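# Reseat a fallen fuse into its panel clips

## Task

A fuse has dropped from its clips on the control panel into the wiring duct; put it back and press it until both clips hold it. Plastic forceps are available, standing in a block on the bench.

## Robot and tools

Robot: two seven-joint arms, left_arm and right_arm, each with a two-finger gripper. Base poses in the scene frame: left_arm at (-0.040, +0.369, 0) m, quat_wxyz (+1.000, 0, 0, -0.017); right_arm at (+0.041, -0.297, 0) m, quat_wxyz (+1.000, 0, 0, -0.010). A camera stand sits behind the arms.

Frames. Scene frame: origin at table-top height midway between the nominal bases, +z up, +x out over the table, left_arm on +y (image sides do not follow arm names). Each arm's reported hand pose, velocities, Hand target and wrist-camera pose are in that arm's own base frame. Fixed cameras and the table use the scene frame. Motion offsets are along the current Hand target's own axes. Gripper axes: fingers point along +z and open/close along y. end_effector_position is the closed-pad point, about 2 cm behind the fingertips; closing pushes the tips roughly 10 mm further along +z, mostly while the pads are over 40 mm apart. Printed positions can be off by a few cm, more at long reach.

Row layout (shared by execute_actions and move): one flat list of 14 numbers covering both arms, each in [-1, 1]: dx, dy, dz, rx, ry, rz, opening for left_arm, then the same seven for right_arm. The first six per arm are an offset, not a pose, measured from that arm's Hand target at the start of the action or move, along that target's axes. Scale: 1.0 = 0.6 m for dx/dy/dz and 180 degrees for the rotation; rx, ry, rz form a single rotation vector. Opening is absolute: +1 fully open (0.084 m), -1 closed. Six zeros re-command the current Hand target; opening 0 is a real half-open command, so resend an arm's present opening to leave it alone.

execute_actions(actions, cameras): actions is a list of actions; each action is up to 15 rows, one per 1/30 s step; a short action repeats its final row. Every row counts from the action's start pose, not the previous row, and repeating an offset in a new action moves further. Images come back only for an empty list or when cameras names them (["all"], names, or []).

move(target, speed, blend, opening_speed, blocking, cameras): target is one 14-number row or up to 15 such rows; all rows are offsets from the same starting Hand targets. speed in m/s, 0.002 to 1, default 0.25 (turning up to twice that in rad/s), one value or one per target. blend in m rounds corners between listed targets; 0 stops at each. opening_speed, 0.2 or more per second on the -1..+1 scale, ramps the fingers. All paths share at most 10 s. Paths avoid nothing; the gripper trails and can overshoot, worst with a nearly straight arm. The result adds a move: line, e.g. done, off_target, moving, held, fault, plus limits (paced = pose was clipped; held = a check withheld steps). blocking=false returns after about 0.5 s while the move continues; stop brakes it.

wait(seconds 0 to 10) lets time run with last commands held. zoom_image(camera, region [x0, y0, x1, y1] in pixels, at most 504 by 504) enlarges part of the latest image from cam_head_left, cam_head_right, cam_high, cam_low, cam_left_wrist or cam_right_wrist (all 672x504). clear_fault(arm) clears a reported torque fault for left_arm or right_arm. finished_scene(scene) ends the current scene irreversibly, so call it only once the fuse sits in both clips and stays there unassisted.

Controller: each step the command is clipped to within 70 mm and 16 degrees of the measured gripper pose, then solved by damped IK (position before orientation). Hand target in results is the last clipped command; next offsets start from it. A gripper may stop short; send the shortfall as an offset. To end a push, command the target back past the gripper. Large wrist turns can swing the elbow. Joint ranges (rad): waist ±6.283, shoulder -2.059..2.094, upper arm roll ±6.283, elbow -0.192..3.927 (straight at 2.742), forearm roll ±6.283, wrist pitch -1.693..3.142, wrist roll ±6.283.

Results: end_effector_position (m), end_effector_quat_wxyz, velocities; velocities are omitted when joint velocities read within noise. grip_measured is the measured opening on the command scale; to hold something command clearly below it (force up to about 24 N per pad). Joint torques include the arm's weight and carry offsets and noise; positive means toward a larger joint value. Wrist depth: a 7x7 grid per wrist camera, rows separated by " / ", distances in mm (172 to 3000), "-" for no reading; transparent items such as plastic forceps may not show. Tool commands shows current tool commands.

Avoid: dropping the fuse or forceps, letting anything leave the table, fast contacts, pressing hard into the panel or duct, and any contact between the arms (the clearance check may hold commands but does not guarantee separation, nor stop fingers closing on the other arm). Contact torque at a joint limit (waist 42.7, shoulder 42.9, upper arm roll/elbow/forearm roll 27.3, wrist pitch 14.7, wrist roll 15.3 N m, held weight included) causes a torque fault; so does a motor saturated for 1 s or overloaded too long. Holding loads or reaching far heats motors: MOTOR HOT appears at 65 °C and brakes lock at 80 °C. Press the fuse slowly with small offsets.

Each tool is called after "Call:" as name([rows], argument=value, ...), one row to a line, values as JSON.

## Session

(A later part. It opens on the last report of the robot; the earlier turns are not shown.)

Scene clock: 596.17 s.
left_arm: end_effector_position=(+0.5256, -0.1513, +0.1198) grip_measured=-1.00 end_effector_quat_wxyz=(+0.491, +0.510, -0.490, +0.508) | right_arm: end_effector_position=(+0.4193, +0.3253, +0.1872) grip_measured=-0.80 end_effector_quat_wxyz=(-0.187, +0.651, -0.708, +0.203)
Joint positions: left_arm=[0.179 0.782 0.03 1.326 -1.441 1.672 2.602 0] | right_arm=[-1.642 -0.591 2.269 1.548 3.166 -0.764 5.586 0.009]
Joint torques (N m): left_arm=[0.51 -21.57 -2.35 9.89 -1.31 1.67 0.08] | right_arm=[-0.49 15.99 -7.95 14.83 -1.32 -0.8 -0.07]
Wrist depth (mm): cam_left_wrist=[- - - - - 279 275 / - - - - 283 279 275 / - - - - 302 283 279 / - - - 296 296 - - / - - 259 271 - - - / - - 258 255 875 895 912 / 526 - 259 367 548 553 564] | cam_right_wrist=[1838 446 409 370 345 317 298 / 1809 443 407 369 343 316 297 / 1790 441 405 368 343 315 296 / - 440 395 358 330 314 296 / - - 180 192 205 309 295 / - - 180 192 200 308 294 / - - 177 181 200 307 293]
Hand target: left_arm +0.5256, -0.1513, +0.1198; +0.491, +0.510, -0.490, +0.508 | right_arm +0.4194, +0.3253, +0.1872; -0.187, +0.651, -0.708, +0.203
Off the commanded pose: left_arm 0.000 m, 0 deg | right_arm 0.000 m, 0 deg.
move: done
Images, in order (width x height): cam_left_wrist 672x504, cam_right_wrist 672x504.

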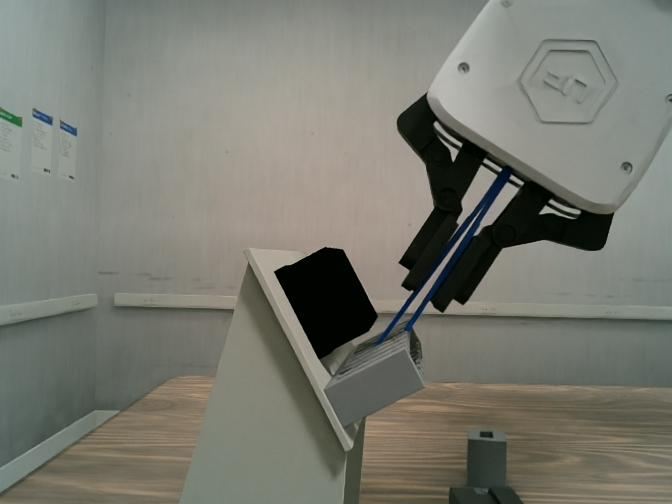

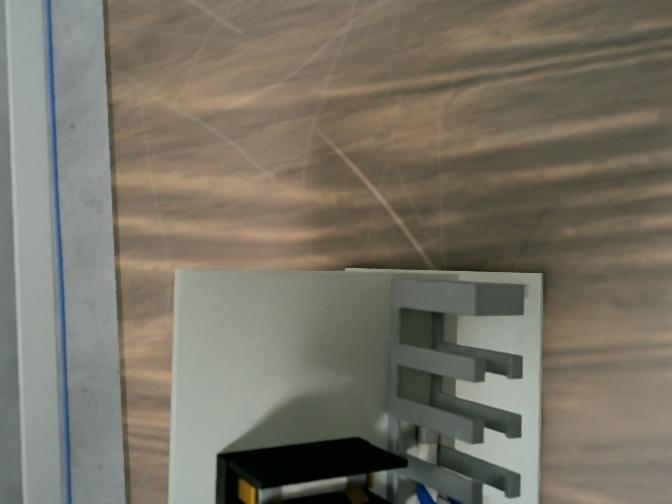

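Call:
move([
  [0,0,0,0,0,0,-1,0,0,0.0117,0,0,0,-0.775],
], speed=0.05, cameras=["cam_right_wrist"])

Call:
zoom_image(camera="cam_right_wrist", region=[370, 380, 490, 504])

Scene clock: 600.43 s.
left_arm: end_effector_position=(+0.5256, -0.1513, +0.1198) grip_measured=-1.00 end_effector_quat_wxyz=(+0.491, +0.510, -0.490, +0.508) | right_arm: end_effector_position=(+0.4228, +0.3252, +0.1815) grip_measured=-0.80 end_effector_quat_wxyz=(-0.187, +0.651, -0.708, +0.203)
Joint positions: left_arm=[0.179 0.782 0.03 1.326 -1.441 1.672 2.602 0] | right_arm=[-1.657 -0.602 2.278 1.551 3.174 -0.753 5.58 0.009]
Joint torques (N m): left_arm=[0.3 -21.92 -2.19 9.81 -1.22 1.63 0.06] | right_arm=[-11.22 1.15 -8.36 -2.27 -1.07 7.28 -0.01]
Wrist depth (mm): cam_left_wrist=[- - - - - 279 274 / - - - - 283 278 274 / - - - - 297 278 277 / - - - 273 303 297 - / - - 259 271 - - - / - - 258 255 875 901 916 / 523 - 259 368 552 558 561] | cam_right_wrist=[1842 439 402 364 339 312 294 / 1799 435 401 363 337 311 292 / 1795 435 399 362 337 310 292 / - 433 389 353 324 309 291 / - - 179 186 199 304 290 / - - 179 186 195 303 289 / - - - 177 199 302 289]
Hand target: left_arm +0.5256, -0.1513, +0.1198; +0.491, +0.510, -0.490, +0.508 | right_arm +0.4231, +0.3250, +0.1812; -0.187, +0.651, -0.708, +0.203
Off the commanded pose: left_arm 0.000 m, 0 deg | right_arm 0.000 m, 0 deg.
move: done
Images, in order (width x height): cam_right_wrist 672x504.

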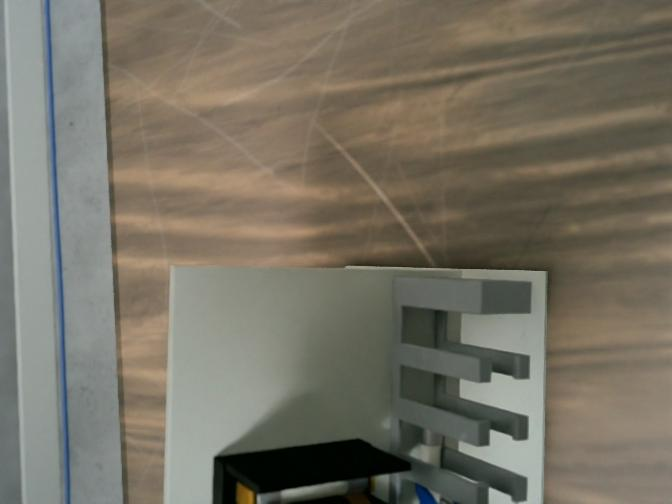

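Scaled by 4.065 from the camera's 672x504 image, which has a finer 960x720 frame.

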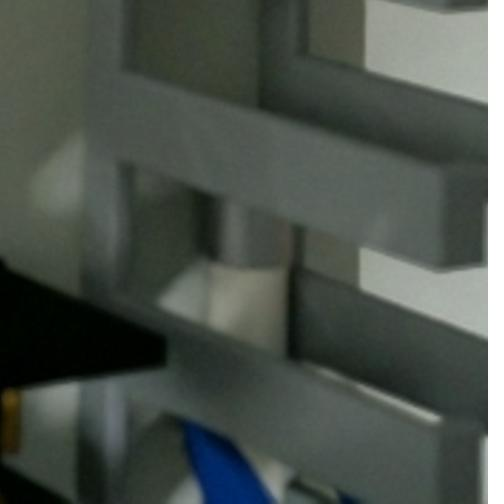

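Call:
move([
  [0,0,0,0,0,0,-1,0,0,-0.0033,0,0,0,-0.775],
  [0,0,0,0,0,0,-1,0,0,-0.0033,0,0,0,-0.80],
], speed=0.05, cameras=["cam_right_wrist"])

Call:
zoom_image(camera="cam_right_wrist", region=[370, 380, 490, 504])

Scene clock: 619.50 s.
left_arm: end_effector_position=(+0.5256, -0.1513, +0.1198) grip_measured=-1.00 end_effector_quat_wxyz=(+0.491, +0.510, -0.490, +0.508) | right_arm: end_effector_position=(+0.4220, +0.3251, +0.1829) grip_measured=-0.82 end_effector_quat_wxyz=(-0.187, +0.651, -0.708, +0.203)
Joint positions: left_arm=[0.179 0.782 0.03 1.326 -1.441 1.672 2.602 0] | right_arm=[-1.653 -0.599 2.275 1.55 3.171 -0.756 5.582 0.008]
Joint torques (N m): left_arm=[0.56 -22.12 -2.18 9.83 -1.29 1.6 0.06] | right_arm=[-0.26 16.19 -8.44 14.05 -1.63 -0.87 0.28]
Wrist depth (mm): cam_left_wrist=[- - - - - 280 275 / - - - - 284 279 275 / - - - - 298 279 277 / - - - 296 304 298 - / - - 259 272 - - - / - - 258 255 875 893 910 / 525 - 258 367 549 555 561] | cam_right_wrist=[1828 438 404 365 340 312 294 / 1813 438 401 363 339 311 293 / 1804 435 401 362 338 310 292 / - 434 389 353 325 310 292 / - - 176 187 200 304 291 / - - 176 187 195 304 289 / - - 176 181 199 303 289]
Hand target: left_arm +0.5256, -0.1513, +0.1198; +0.491, +0.510, -0.490, +0.508 | right_arm +0.4220, +0.3251, +0.1829; -0.187, +0.651, -0.708, +0.203
Off the commanded pose: left_arm 0.000 m, 0 deg | right_arm 0.000 m, 0 deg.
move: done
Images, in order (width x height): cam_right_wrist 672x504.

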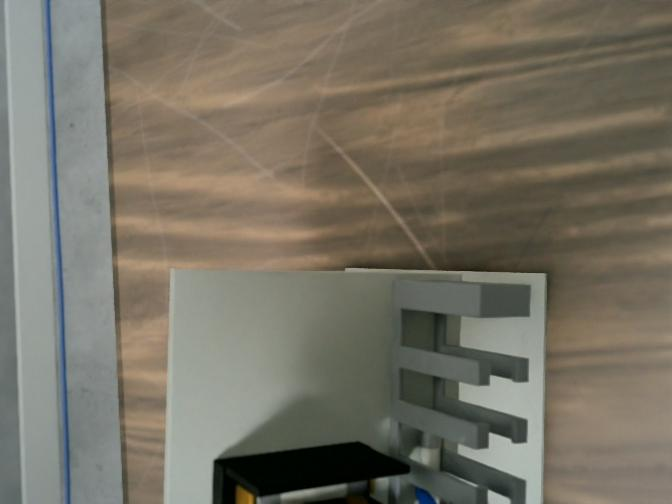

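Scaled by 4.065 from the camera's 672x504 image, which has a finer 960x720 frame.

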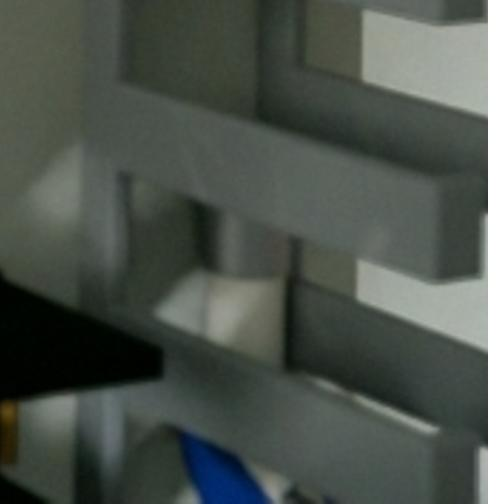

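Call:
move([
  [0,0,0,0,0,0,-1,0,0,0.0035,0,0,0,-0.80],
  [0,0,0,0,0,0,-1,0,0,0.0035,0,0,0,-1],
], speed=0.04, opening_speed=0.6, cameras=["cam_right_wrist"])

Call:
zoom_image(camera="cam_right_wrist", region=[370, 380, 490, 504])

Scene clock: 629.77 s.
left_arm: end_effector_position=(+0.5256, -0.1513, +0.1198) grip_measured=-1.00 end_effector_quat_wxyz=(+0.491, +0.510, -0.490, +0.508) | right_arm: end_effector_position=(+0.4229, +0.3248, +0.1811) grip_measured=-0.85 end_effector_quat_wxyz=(-0.186, +0.651, -0.708, +0.203)
Joint positions: left_arm=[0.179 0.782 0.03 1.326 -1.441 1.672 2.602 0] | right_arm=[-1.658 -0.603 2.278 1.55 3.174 -0.753 5.58 0.006]
Joint torques (N m): left_arm=[0.36 -22 -2.23 9.89 -1.19 1.59 0.09] | right_arm=[-15.02 -2.19 -11.72 -6.01 -3.45 8.14 -0.04]
Wrist depth (mm): cam_left_wrist=[- - - - - 279 273 / - - - - 283 278 274 / - - - - 297 278 276 / - - - 295 300 298 - / - - 258 271 - - - / - - 258 255 876 896 910 / 527 - 259 368 549 557 560] | cam_right_wrist=[1838 437 401 363 338 311 293 / 1809 436 400 363 338 311 292 / 1804 434 399 361 337 309 291 / - 433 388 352 324 309 291 / - - 179 186 199 304 290 / - - 179 186 195 303 289 / - - - 177 199 302 289]
Hand target: left_arm +0.5256, -0.1513, +0.1198; +0.491, +0.510, -0.490, +0.508 | right_arm +0.4231, +0.3250, +0.1811; -0.187, +0.651, -0.708, +0.203
Off the commanded pose: left_arm 0.000 m, 0 deg | right_arm 0.000 m, 0 deg.
move: done
Images, in order (width x height): cam_right_wrist 672x504.

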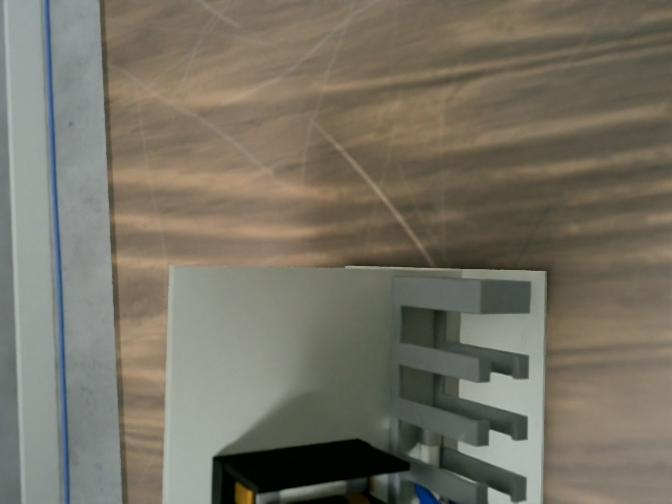

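Scaled by 4.065 from the camera's 672x504 image, which has a finer 960x720 frame.

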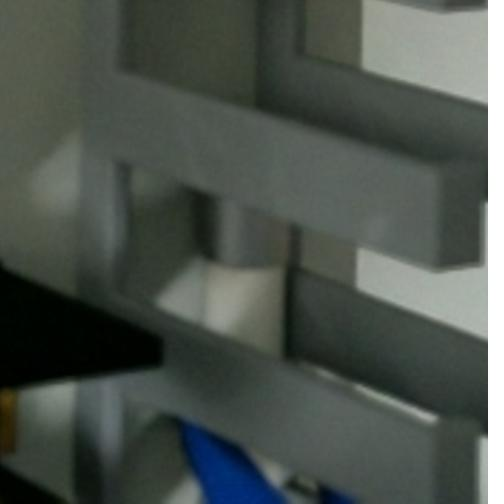

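Call:
move([
  [0,0,0,0,0,0,-1,0,0,-0.0133,0,0,0,-1],
], speed=0.05, cameras=["cam_right_wrist","cam_left_wrist"])

Call:
zoom_image(camera="cam_right_wrist", region=[370, 380, 490, 504])

Scene clock: 636.63 s.
left_arm: end_effector_position=(+0.5256, -0.1513, +0.1198) grip_measured=-1.00 end_effector_quat_wxyz=(+0.491, +0.510, -0.490, +0.508) | right_arm: end_effector_position=(+0.4189, +0.3253, +0.1879) grip_measured=-0.86 end_effector_quat_wxyz=(-0.187, +0.651, -0.708, +0.203)
Joint positions: left_arm=[0.179 0.782 0.03 1.326 -1.441 1.672 2.602 0] | right_arm=[-1.641 -0.589 2.268 1.548 3.165 -0.766 5.587 0.006]
Joint torques (N m): left_arm=[0.35 -22.18 -2.21 9.86 -1.24 1.62 0.09] | right_arm=[0.12 16.61 -8.42 14.27 -1.66 -1.15 0.31]
Wrist depth (mm): cam_left_wrist=[- - - - - 279 274 / - - - - 284 279 275 / - - - - 302 283 281 / - - - 296 301 - - / - - 259 271 - - - / - - 258 255 869 902 909 / 524 - 259 368 550 555 563] | cam_right_wrist=[1847 446 410 371 346 318 299 / 1823 444 408 369 344 316 298 / 1804 442 406 368 343 315 297 / - 440 395 359 330 315 297 / - - 181 193 206 310 296 / - - 181 193 201 309 294 / - - 177 182 200 308 294]
Hand target: left_arm +0.5256, -0.1513, +0.1198; +0.491, +0.510, -0.490, +0.508 | right_arm +0.4189, +0.3253, +0.1879; -0.187, +0.651, -0.708, +0.203
Off the commanded pose: left_arm 0.000 m, 0 deg | right_arm 0.000 m, 0 deg.
move: done
Images, in order (width x height): cam_left_wrist 672x504, cam_right_wrist 672x504.

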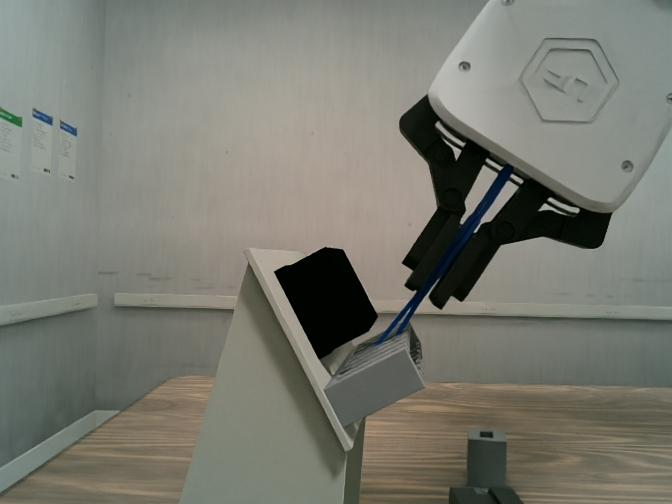

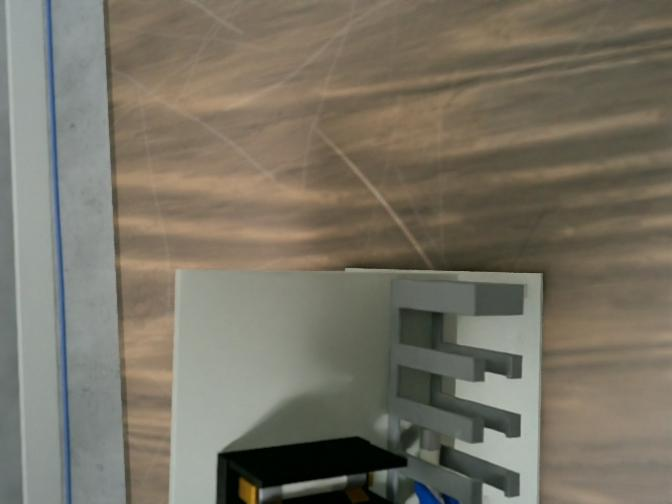

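Scaled by 4.065 from the camera's 672x504 image, which has a finer 960x720 frame.

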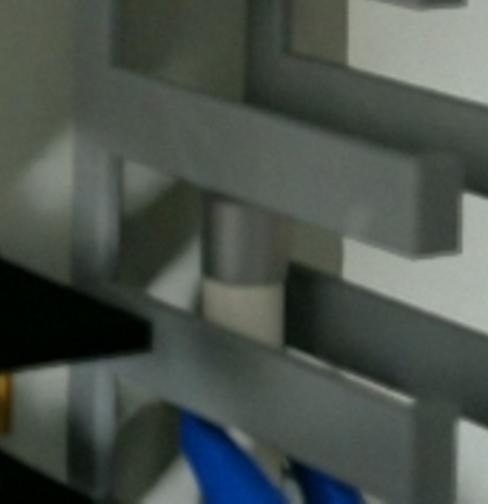

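Call:
zoom_image(camera="cam_right_wrist", region=[400, 340, 540, 504])

Scaled by 3.073 from the camera's 672x504 image, which has a finer 960x720 frame.

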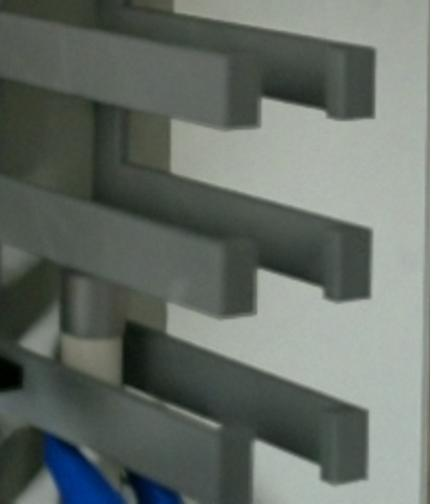

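Call:
move([
  [0,0,0,0,0,0,-1,0,0.0128,-0.0195,0,0,0,-1],
], speed=0.06, cameras=["cam_right_wrist","cam_left_wrist"])

Call:
zoom_image(camera="cam_right_wrist", region=[380, 340, 540, 504])

Scene clock: 677.53 s.
left_arm: end_effector_position=(+0.5256, -0.1513, +0.1198) grip_measured=-1.00 end_effector_quat_wxyz=(+0.491, +0.510, -0.490, +0.508) | right_arm: end_effector_position=(+0.4063, +0.3264, +0.1938) grip_measured=-0.86 end_effector_quat_wxyz=(-0.187, +0.651, -0.708, +0.203)
Joint positions: left_arm=[0.179 0.782 0.03 1.326 -1.441 1.672 2.602 0] | right_arm=[-1.587 -0.566 2.244 1.52 3.145 -0.775 5.617 0.006]
Joint torques (N m): left_arm=[0.26 -21.91 -2.26 9.77 -1.31 1.61 0] | right_arm=[-0.21 15.93 -8.23 14.32 -1.77 -1.24 0.17]
Wrist depth (mm): cam_left_wrist=[- - - - - 279 275 / - - - - 305 278 274 / - - - - 301 296 275 / - - - 296 302 - - / - - 258 271 - - - / - - 258 255 877 893 914 / 525 - 259 367 551 558 564] | cam_right_wrist=[1857 455 418 378 353 324 304 / 1823 453 416 377 352 323 304 / 1813 451 414 376 350 321 303 / - 449 403 366 342 321 302 / - 184 195 208 218 320 301 / - 184 195 208 218 319 301 / - 184 182 184 327 318 300]
Hand target: left_arm +0.5256, -0.1513, +0.1198; +0.491, +0.510, -0.490, +0.508 | right_arm +0.4062, +0.3264, +0.1938; -0.187, +0.651, -0.708, +0.203
Off the commanded pose: left_arm 0.000 m, 0 deg | right_arm 0.000 m, 0 deg.
move: done
Images, in order (width x height): cam_left_wrist 672x504, cam_right_wrist 672x504.

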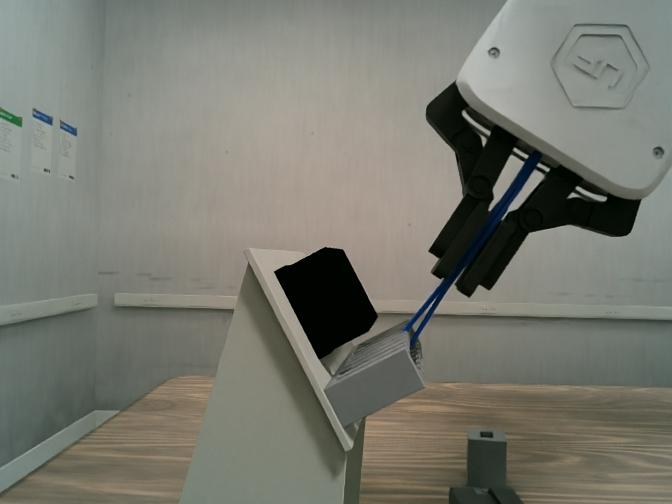

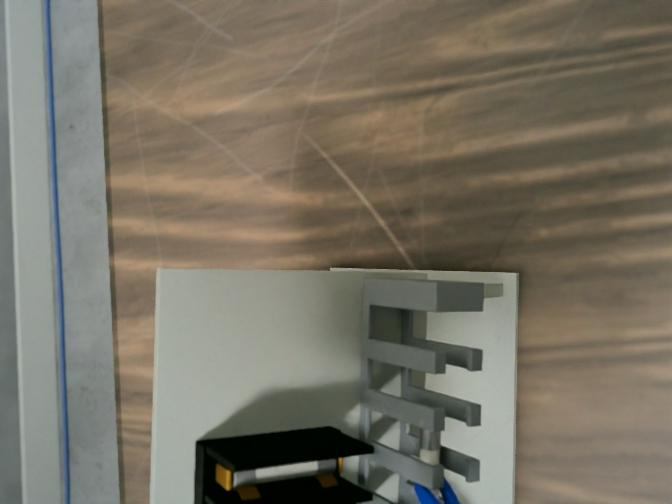

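Scaled by 3.073 from the camera's 672x504 image, which has a finer 960x720 frame.

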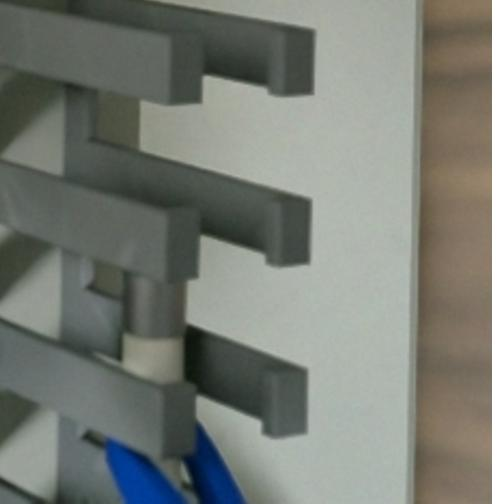

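Call:
move([
  [0,0,0,0,0,0,-1,0,0.03,-0.052,0,0,0,-1],
], speed=0.08, cameras=["cam_right_wrist","cam_left_wrist"])

Call:
zoom_image(camera="cam_right_wrist", region=[380, 340, 540, 504])

Call:
zoom_image(camera="cam_left_wrist", region=[360, 230, 560, 400])

Scene clock: 691.17 s.
left_arm: end_effector_position=(+0.5256, -0.1513, +0.1198) grip_measured=-1.00 end_effector_quat_wxyz=(+0.491, +0.510, -0.490, +0.508) | right_arm: end_effector_position=(+0.3746, +0.3291, +0.2107) grip_measured=-0.86 end_effector_quat_wxyz=(-0.187, +0.651, -0.708, +0.203)
Joint positions: left_arm=[0.179 0.782 0.03 1.326 -1.441 1.672 2.602 0] | right_arm=[-1.452 -0.507 2.185 1.464 3.088 -0.81 5.696 0.006]
Joint torques (N m): left_arm=[0.44 -22.09 -2.23 9.71 -1.39 1.58 0.21] | right_arm=[0.75 14.52 -7.76 14.5 -1.7 -1.32 0.27]
Wrist depth (mm): cam_left_wrist=[- - - - - 279 274 / - - - - - 298 274 / - - - - - 298 293 / - - - - - - - / - - 258 271 - - - / - - 258 256 872 900 912 / 528 - 258 368 551 557 562] | cam_right_wrist=[1888 481 441 400 371 342 322 / 1877 479 440 398 371 341 320 / 1847 477 438 397 369 339 320 / - 475 426 386 364 339 319 / - 220 233 243 356 338 318 / - 215 228 245 361 336 317 / - 216 221 243 354 336 316]
Hand target: left_arm +0.5256, -0.1513, +0.1198; +0.491, +0.510, -0.490, +0.508 | right_arm +0.3746, +0.3291, +0.2107; -0.187, +0.651, -0.708, +0.203
Off the commanded pose: left_arm 0.000 m, 0 deg | right_arm 0.000 m, 0 deg.
move: done
Images, in order (width x height): cam_left_wrist 672x504, cam_right_wrist 672x504.

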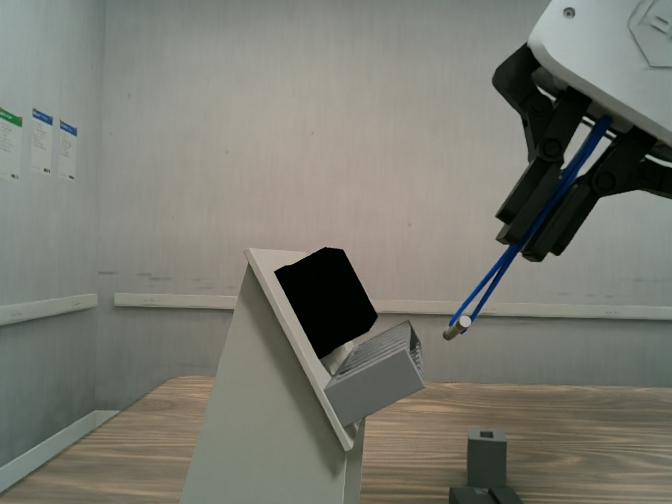

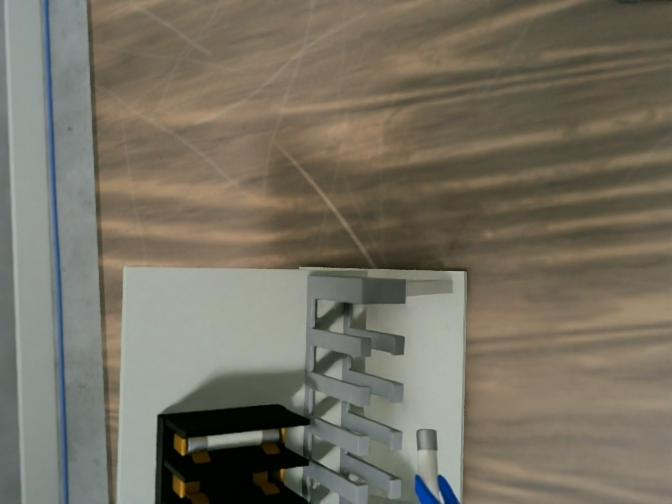

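Scaled by 3.073 from the camera's 672x504 image, which has a finer 960x720 frame.

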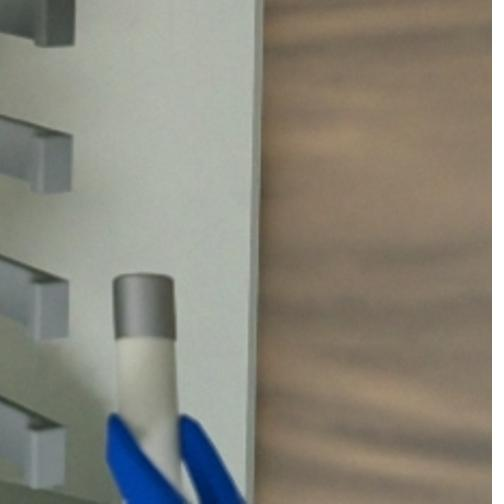

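Scaled by 2.520 from the camera's 672x504 image, which has a finer 960x720 frame.

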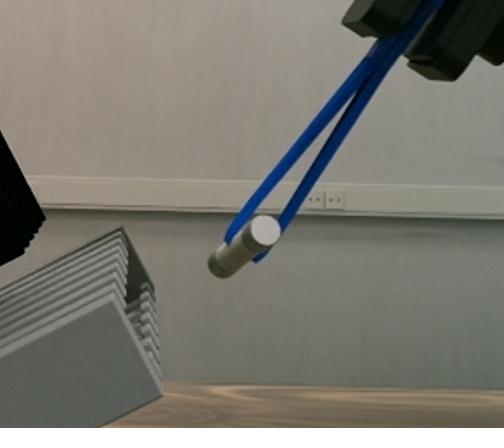

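Call:
move([
  [0,0,0,0,0,0,-1,0.0627,-0.0058,0,0.1306,0.1306,-0.4875,-1],
], speed=0.25, cameras=["cam_right_wrist","cam_left_wrist"])

Call:
zoom_image(camera="cam_left_wrist", region=[360, 200, 560, 370])

Scene clock: 734.57 s.
left_arm: end_effector_position=(+0.5256, -0.1513, +0.1198) grip_measured=-1.00 end_effector_quat_wxyz=(+0.491, +0.510, -0.490, +0.508) | right_arm: end_effector_position=(+0.3743, +0.2913, +0.2125) grip_measured=-0.86 end_effector_quat_wxyz=(+0.022, +0.856, -0.036, +0.515)
Joint positions: left_arm=[0.179 0.782 0.03 1.326 -1.441 1.672 2.602 0] | right_arm=[-0.873 -0.7 1.94 0.921 2.212 -0.506 5.3 0.006]
Joint torques (N m): left_arm=[0.29 -22.05 -2.38 9.96 -1.41 1.65 -0.07] | right_arm=[0.32 9.13 -11.54 9.96 -2.42 -1.98 0.42]
Wrist depth (mm): cam_left_wrist=[- - - - - - - / - - - - - - 292 / - - - - - 330 317 / - - - - - - - / - - 258 271 - - - / - - 258 255 871 895 919 / 524 - 259 367 550 557 563] | cam_right_wrist=[1578 1600 1611 1645 1677 1698 1723 / 1653 1677 1706 1732 1767 1795 1818 / 1749 1767 1804 1833 1882 1872 1924 / 1818 1857 1914 1924 1946 1979 2026 / 1924 1946 2002 2014 2056 2119 2132 / - 247 237 248 249 517 521 / 445 246 234 237 248 455 459]
Hand target: left_arm +0.5256, -0.1513, +0.1198; +0.491, +0.510, -0.490, +0.508 | right_arm +0.3743, +0.2913, +0.2125; +0.022, +0.856, -0.036, +0.515
Off the commanded pose: left_arm 0.000 m, 0 deg | right_arm 0.000 m, 0 deg.
move: done
Images, in order (width x height): cam_left_wrist 672x504, cam_right_wrist 672x504.

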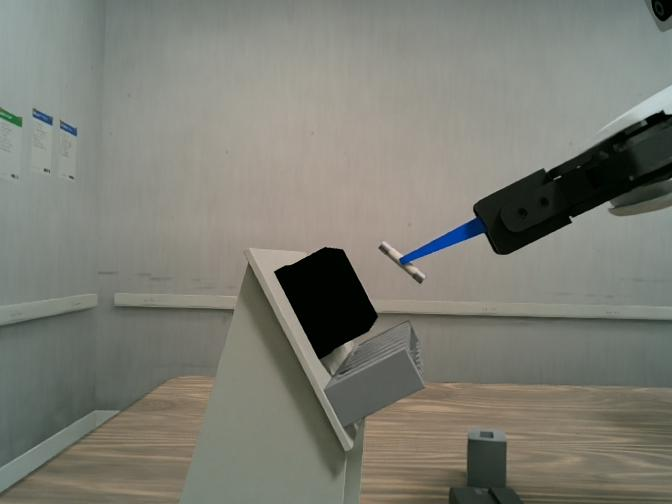

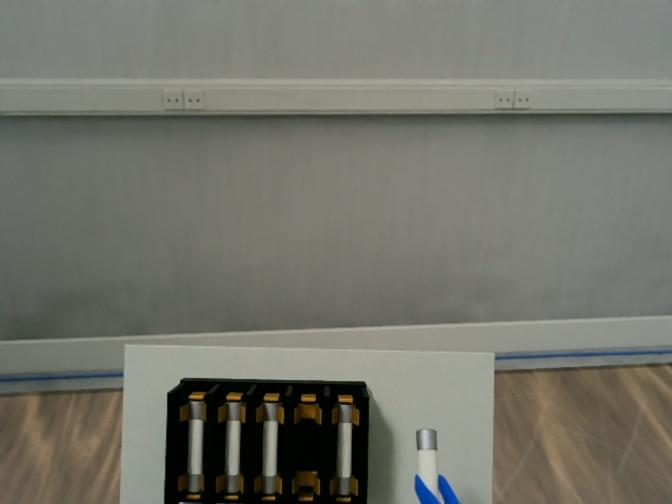

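Scaled by 2.520 from the camera's 672x504 image, which has a finer 960x720 frame.

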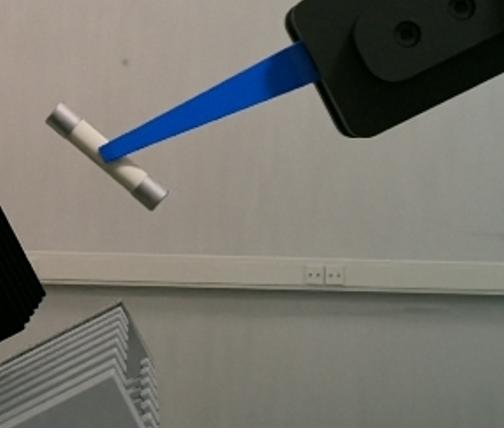

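Call:
move([
  [0,0,0,0,0,0,-1,0,0,0.06,0,0,0,-1],
  [0,0,0,0,0,0,-1,0,0,0.0767,0,0,0,-1],
], speed=[0.15,0.03], blend=[0.002,0], cameras=["cam_left_wrist"])

Call:
zoom_image(camera="cam_left_wrist", region=[280, 210, 440, 346])

Scene clock: 747.17 s.
left_arm: end_effector_position=(+0.5256, -0.1513, +0.1198) grip_measured=-1.00 end_effector_quat_wxyz=(+0.491, +0.510, -0.490, +0.508) | right_arm: end_effector_position=(+0.4148, +0.2879, +0.1909) grip_measured=-0.86 end_effector_quat_wxyz=(+0.022, +0.856, -0.036, +0.515)
Joint positions: left_arm=[0.179 0.782 0.03 1.326 -1.441 1.672 2.602 0] | right_arm=[-1.009 -0.813 1.973 0.961 2.194 -0.376 5.34 0.006]
Joint torques (N m): left_arm=[0.26 -21.89 -2.21 9.72 -1.25 1.59 0.06] | right_arm=[-0.49 10.73 -12.68 9.46 -2.28 -1.97 0.33]
Wrist depth (mm): cam_left_wrist=[- - - - - - - / - - - - - - 290 / - - - - - 298 291 / - - - 272 338 - - / - - 258 271 - - - / - - 258 255 875 899 916 / 526 - 259 367 549 555 564] | cam_right_wrist=[1533 1550 1578 1611 1638 1645 1694 / 1607 1645 1657 1681 1732 1749 1772 / 1690 1728 1749 1781 1818 1857 1882 / 1785 1818 1852 1872 1908 1930 1968 / 1857 1919 1940 1991 2014 2038 2080 / 204 202 202 203 203 481 507 / 201 176 188 - 202 411 428]
Hand target: left_arm +0.5256, -0.1513, +0.1198; +0.491, +0.510, -0.490, +0.508 | right_arm +0.4148, +0.2879, +0.1909; +0.022, +0.856, -0.036, +0.515
Off the commanded pose: left_arm 0.000 m, 0 deg | right_arm 0.000 m, 0 deg.
move: done
Images, in order (width x height): cam_left_wrist 672x504.

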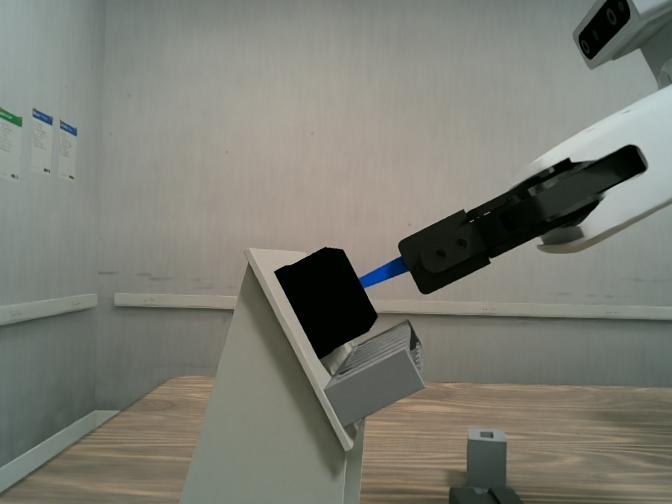

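Scaled by 3.150 from the camera's 672x504 image, which has a finer 960x720 frame.

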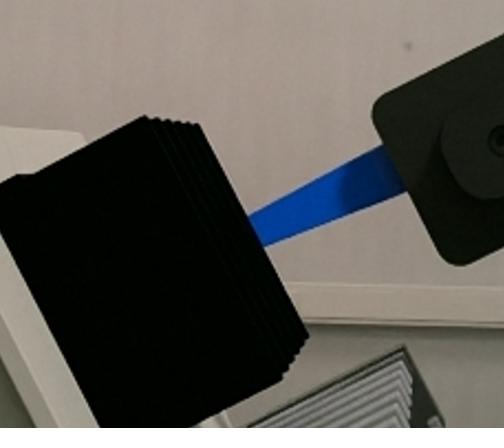

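Call:
move([
  [0,0,0,0,0,0,-1,0,0,0.005,0,0,0,-1],
], speed=0.03, cameras=["cam_right_wrist"])

Scene clock: 751.63 s.
left_arm: end_effector_position=(+0.5256, -0.1513, +0.1198) grip_measured=-1.00 end_effector_quat_wxyz=(+0.491, +0.510, -0.490, +0.508) | right_arm: end_effector_position=(+0.4173, +0.2879, +0.1896) grip_measured=-0.86 end_effector_quat_wxyz=(+0.022, +0.856, -0.036, +0.515)
Joint positions: left_arm=[0.179 0.782 0.03 1.326 -1.441 1.672 2.602 0] | right_arm=[-1.017 -0.821 1.975 0.964 2.193 -0.369 5.343 0.006]
Joint torques (N m): left_arm=[0.27 -21.9 -2.17 9.88 -1.25 1.51 0.02] | right_arm=[-16.81 7.59 -18.26 0.34 -2.5 5.32 0.45]
Wrist depth (mm): cam_left_wrist=[- - - - - - - / - - - - - - 290 / - - - - - 296 289 / - - - 273 336 - - / - - 258 271 - - - / - - 258 256 872 899 913 / 526 - 259 368 550 557 560] | cam_right_wrist=[1533 1564 1589 1600 1634 1645 1690 / 1619 1634 1677 1686 1715 1749 1772 / 1698 1732 1745 1776 1823 1842 1877 / 1781 1813 1852 1872 1903 1930 1991 / 1872 1888 1946 1974 2020 2044 2080 / 1908 200 200 200 201 481 506 / 199 174 182 - 200 409 427]
Hand target: left_arm +0.5256, -0.1513, +0.1198; +0.491, +0.510, -0.490, +0.508 | right_arm +0.4175, +0.2877, +0.1895; +0.022, +0.856, -0.036, +0.515
Off the commanded pose: left_arm 0.000 m, 0 deg | right_arm 0.000 m, 0 deg.
move: done
Images, in order (width x height): cam_right_wrist 672x504.

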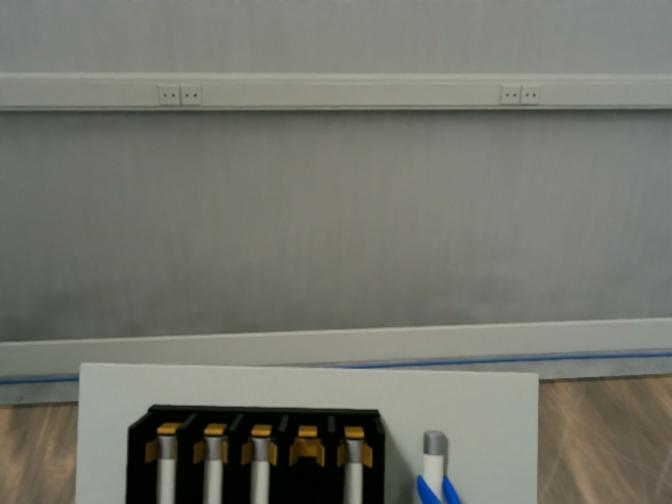

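Call:
zoom_image(camera="cam_right_wrist", region=[330, 400, 470, 504])

Scaled by 3.600 from the camera's 672x504 image, which has a finer 960x720 frame.

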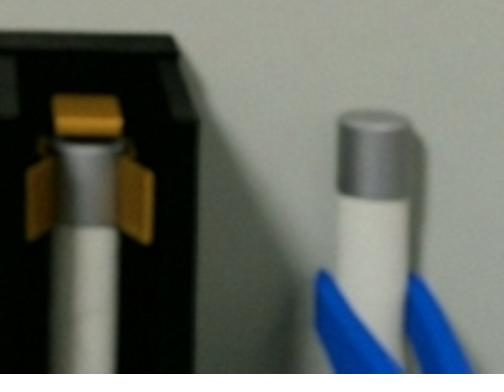

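Call:
move([
  [0,0,0,0,0,0,-1,0,0,-0.05,0,0,0,-1],
  [0,0,0,0,0,0,-1,-0.0007,-0.059,-0.05,0,0,0.0075,-1],
], speed=[0.08,0.1], blend=[0.005,0], cameras=["cam_right_wrist","cam_left_wrist"])

Call:
zoom_image(camera="cam_right_wrist", region=[360, 380, 500, 504])

Call:
zoom_image(camera="cam_left_wrist", region=[280, 210, 440, 346])

Scene clock: 784.93 s.
left_arm: end_effector_position=(+0.5256, -0.1513, +0.1198) grip_measured=-1.00 end_effector_quat_wxyz=(+0.491, +0.510, -0.490, +0.508) | right_arm: end_effector_position=(+0.3938, +0.3252, +0.2032) grip_measured=-0.86 end_effector_quat_wxyz=(+0.016, +0.856, -0.046, +0.515)
Joint positions: left_arm=[0.179 0.782 0.03 1.326 -1.441 1.672 2.602 0] | right_arm=[-1.052 -0.744 2.079 1.088 2.251 -0.537 5.271 0.006]
Joint torques (N m): left_arm=[0.37 -22 -2.14 9.86 -1.29 1.57 -0.04] | right_arm=[-0.21 13 -11.9 10.92 -2.18 -2.55 -0.1]
Wrist depth (mm): cam_left_wrist=[- - - - - - - / - - - - - - 255 / - - - - - 290 260 / - - - 295 310 - - / - - 258 271 - - - / - - 258 256 874 896 914 / 525 - 259 368 551 556 564] | cam_right_wrist=[1557 1585 1600 1634 1653 1702 1711 / 1593 1619 1686 1711 1745 1790 1809 / 1706 1745 1767 1785 1842 1867 1924 / 1795 1823 1872 1893 1930 1962 2032 / 1877 1914 1957 2008 2044 2062 2138 / 494 - 229 229 230 230 499 / 438 - 228 215 216 229 441]
Hand target: left_arm +0.5256, -0.1513, +0.1198; +0.491, +0.510, -0.490, +0.508 | right_arm +0.3939, +0.3252, +0.2032; +0.016, +0.856, -0.046, +0.515
Off the commanded pose: left_arm 0.000 m, 0 deg | right_arm 0.000 m, 0 deg.
move: done
Images, in order (width x height): cam_left_wrist 672x504, cam_right_wrist 672x504.

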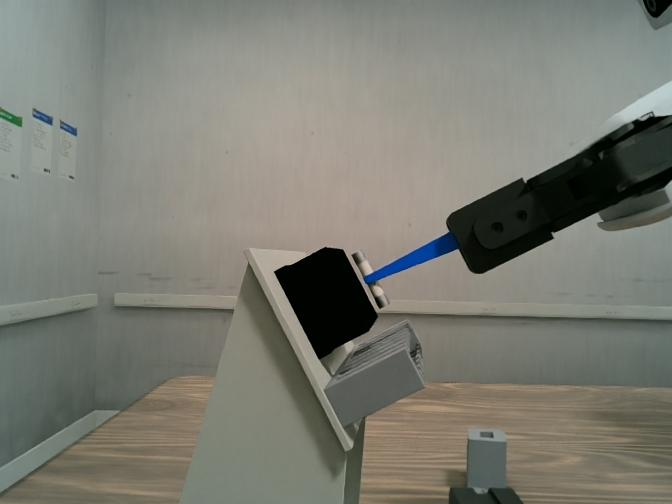

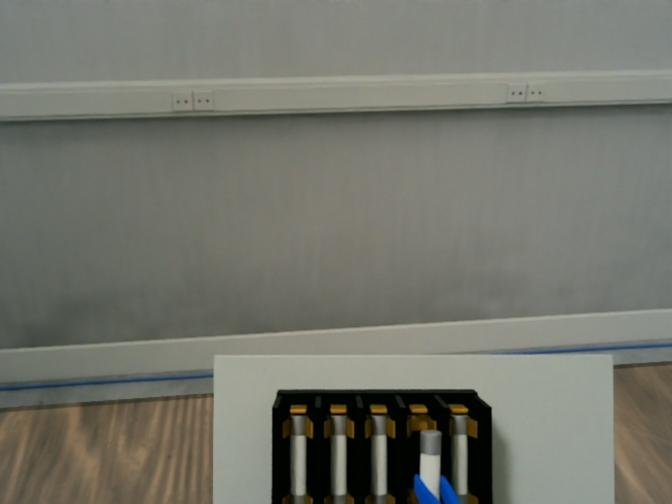

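Scaled by 3.600 from the camera's 672x504 image, which has a finer 960x720 frame.

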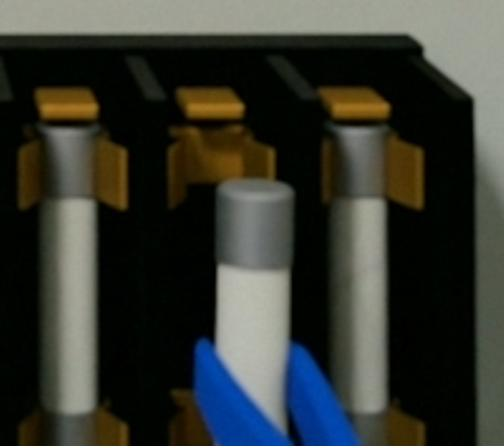

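Scaled by 3.150 from the camera's 672x504 image, which has a finer 960x720 frame.

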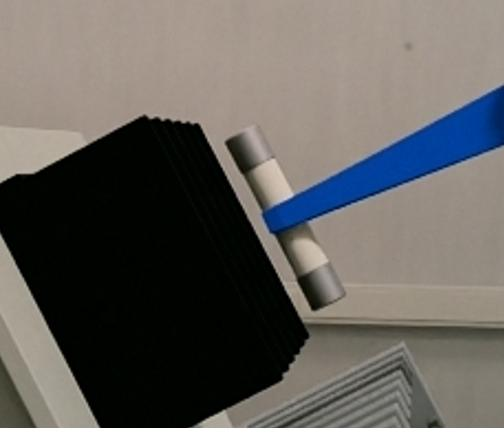

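Call:
move([
  [0,0,0,0,0,0,-1,-0.001,0,0.0215,0,0,0,-1],
], speed=0.06, cameras=["cam_right_wrist","cam_left_wrist"])

Call:
zoom_image(camera="cam_right_wrist", region=[360, 380, 500, 504])

Call:
zoom_image(camera="cam_left_wrist", region=[280, 210, 440, 346])

Scene clock: 804.43 s.
left_arm: end_effector_position=(+0.5256, -0.1513, +0.1198) grip_measured=-1.00 end_effector_quat_wxyz=(+0.491, +0.510, -0.490, +0.508) | right_arm: end_effector_position=(+0.4049, +0.3243, +0.1967) grip_measured=-0.86 end_effector_quat_wxyz=(+0.016, +0.856, -0.046, +0.515)
Joint positions: left_arm=[0.179 0.782 0.03 1.326 -1.441 1.672 2.602 0] | right_arm=[-1.086 -0.772 2.086 1.099 2.248 -0.507 5.279 0.006]
Joint torques (N m): left_arm=[0.33 -21.72 -2.38 9.95 -1.37 1.58 0.02] | right_arm=[-0.91 12.79 -11.97 10.8 -2.44 -1.95 0.32]
Wrist depth (mm): cam_left_wrist=[- - - - - - - / - - - - - - 256 / - - - - - 280 255 / - - - 273 303 - - / - - 259 271 - - - / - - 258 256 871 895 915 / 526 - 259 367 550 556 561] | cam_right_wrist=[1546 1574 1589 1611 1645 1677 1706 / 1585 1649 1669 1702 1745 1754 1790 / 1698 1736 1749 1790 1838 1857 1893 / 1781 1809 1857 1872 1930 1957 2020 / 1862 1908 1946 1991 2026 2056 2112 / 484 - 216 216 217 217 218 / 428 - 215 203 203 216 416]
Hand target: left_arm +0.5256, -0.1513, +0.1198; +0.491, +0.510, -0.490, +0.508 | right_arm +0.4049, +0.3243, +0.1966; +0.016, +0.856, -0.046, +0.515
Off the commanded pose: left_arm 0.000 m, 0 deg | right_arm 0.000 m, 0 deg.
move: done
Images, in order (width x height): cam_left_wrist 672x504, cam_right_wrist 672x504.

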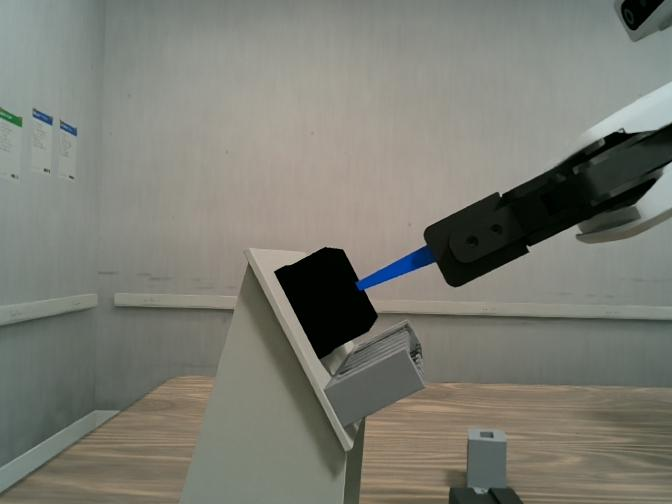

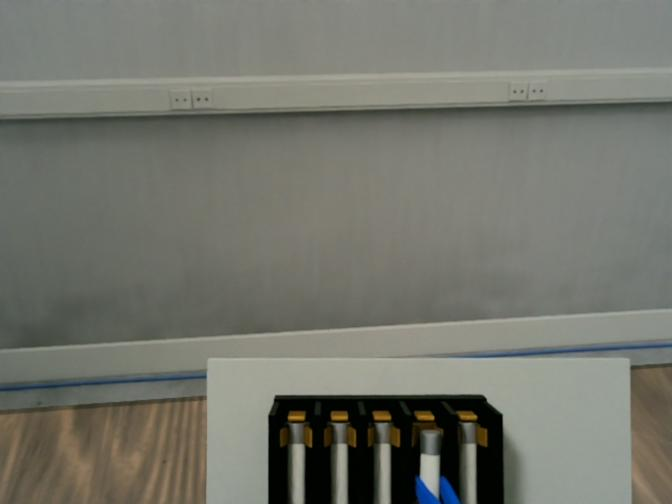

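Scaled by 3.600 from the camera's 672x504 image, which has a finer 960x720 frame.

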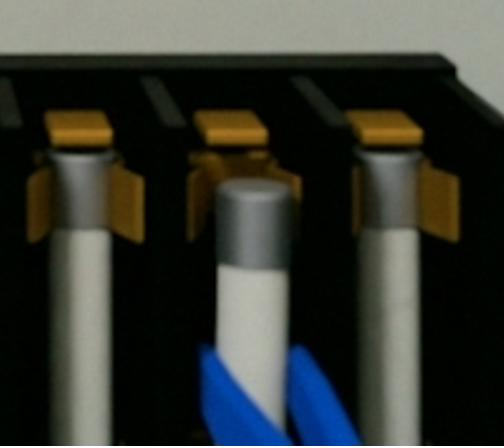

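Scaled by 3.150 from the camera's 672x504 image, which has a finer 960x720 frame.

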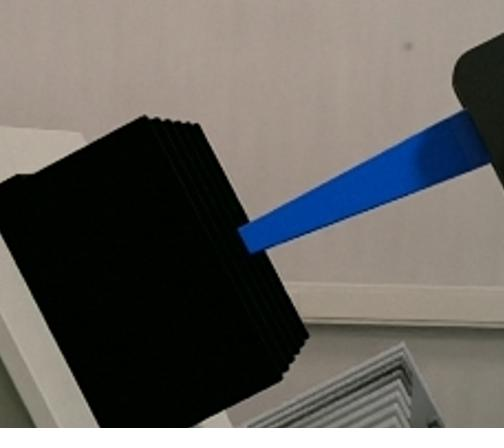

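Call:
move([
  [0,0,0,0,0,0,-1,0,0,0.0092,0,0,0,-1],
], speed=0.03, cameras=["cam_right_wrist"])

Call:
zoom_image(camera="cam_right_wrist", region=[360, 380, 500, 504])

Scene clock: 814.80 s.
left_arm: end_effector_position=(+0.5256, -0.1513, +0.1198) grip_measured=-1.00 end_effector_quat_wxyz=(+0.491, +0.510, -0.490, +0.508) | right_arm: end_effector_position=(+0.4098, +0.3239, +0.1941) grip_measured=-0.86 end_effector_quat_wxyz=(+0.016, +0.856, -0.046, +0.515)
Joint positions: left_arm=[0.179 0.782 0.03 1.326 -1.441 1.672 2.602 0] | right_arm=[-1.1 -0.783 2.088 1.104 2.246 -0.494 5.282 0.006]
Joint torques (N m): left_arm=[0.06 -22.27 -2.17 9.78 -1.45 1.63 0.1] | right_arm=[-0.68 12.82 -12.21 10.63 -2.37 -1.81 0.36]
Wrist depth (mm): cam_left_wrist=[- - - - - - - / - - - - - - 255 / - - - - - 273 257 / - - - 273 302 - - / - - 259 272 - - - / - - 258 255 875 899 914 / 524 - 259 368 549 558 561] | cam_right_wrist=[1543 1571 1593 1615 1630 1665 1702 / 1578 1634 1673 1686 1736 1754 1790 / 1690 1732 1749 1790 1818 1872 1903 / 1781 1799 1838 1872 1908 1962 2002 / 1877 1914 1930 1962 2014 2062 2087 / - - 211 211 211 212 212 / 425 - 210 197 197 211 413]
Hand target: left_arm +0.5256, -0.1513, +0.1198; +0.491, +0.510, -0.490, +0.508 | right_arm +0.4098, +0.3239, +0.1940; +0.016, +0.856, -0.046, +0.515
Off the commanded pose: left_arm 0.000 m, 0 deg | right_arm 0.000 m, 0 deg.
move: done
Images, in order (width x height): cam_right_wrist 672x504.

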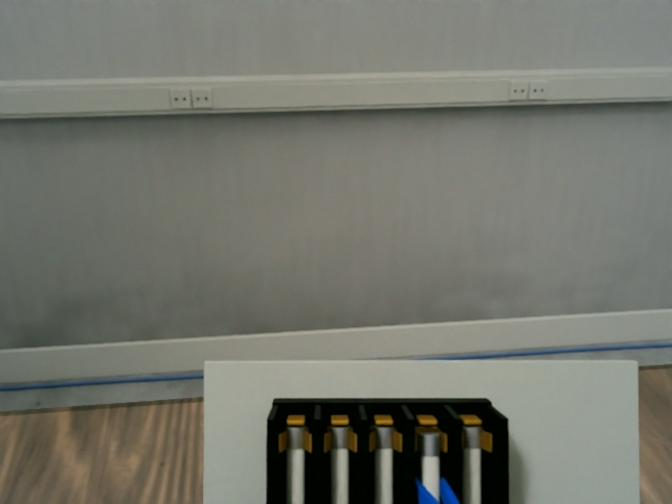

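Scaled by 3.600 from the camera's 672x504 image, which has a finer 960x720 frame.

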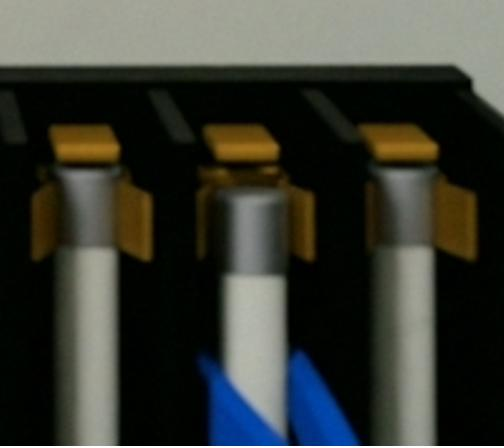

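Call:
move([
  [0,0,0,0,0,0,-1,0.0005,0,0.0033,0,0,0,-1],
], speed=0.03, cameras=["cam_right_wrist"])

Call:
zoom_image(camera="cam_right_wrist", region=[360, 380, 500, 504])

Scene clock: 826.37 s.
left_arm: end_effector_position=(+0.5256, -0.1513, +0.1198) grip_measured=-1.00 end_effector_quat_wxyz=(+0.491, +0.510, -0.490, +0.508) | right_arm: end_effector_position=(+0.4116, +0.3237, +0.1934) grip_measured=-0.86 end_effector_quat_wxyz=(+0.016, +0.856, -0.046, +0.515)
Joint positions: left_arm=[0.179 0.782 0.03 1.326 -1.441 1.672 2.602 0] | right_arm=[-1.106 -0.786 2.089 1.107 2.245 -0.49 5.282 0.006]
Joint torques (N m): left_arm=[0.53 -22.06 -2.16 9.97 -1.26 1.62 -0.02] | right_arm=[-0.45 12.57 -12.23 10.34 -2.31 -1.9 0.28]
Wrist depth (mm): cam_left_wrist=[- - - - - - - / - - - - - - 255 / - - - - - 272 256 / - - - 273 303 - - / - - 258 271 - - - / - - 258 256 868 899 914 / 524 - 258 368 548 556 560] | cam_right_wrist=[1529 1560 1585 1604 1642 1653 1698 / 1593 1630 1657 1694 1728 1754 1776 / 1677 1741 1749 1795 1809 1877 1888 / 1772 1809 1842 1872 1908 1951 2002 / 1867 1903 1935 1974 2020 2050 2074 / 1893 1940 209 203 203 210 462 / 423 - 208 195 195 209 411]
Hand target: left_arm +0.5256, -0.1513, +0.1198; +0.491, +0.510, -0.490, +0.508 | right_arm +0.4117, +0.3237, +0.1934; +0.016, +0.856, -0.046, +0.515
Off the commanded pose: left_arm 0.000 m, 0 deg | right_arm 0.000 m, 0 deg.
move: done
Images, in order (width x height): cam_right_wrist 672x504.

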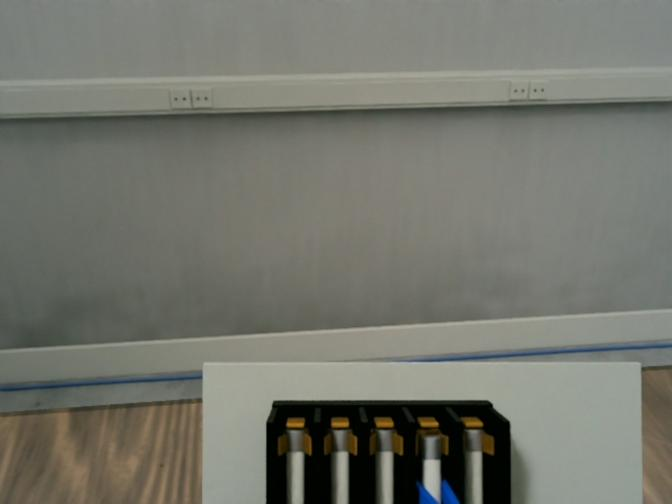

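Scaled by 3.600 from the camera's 672x504 image, which has a finer 960x720 frame.

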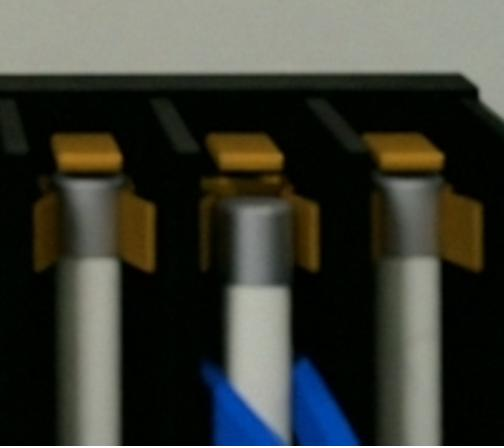

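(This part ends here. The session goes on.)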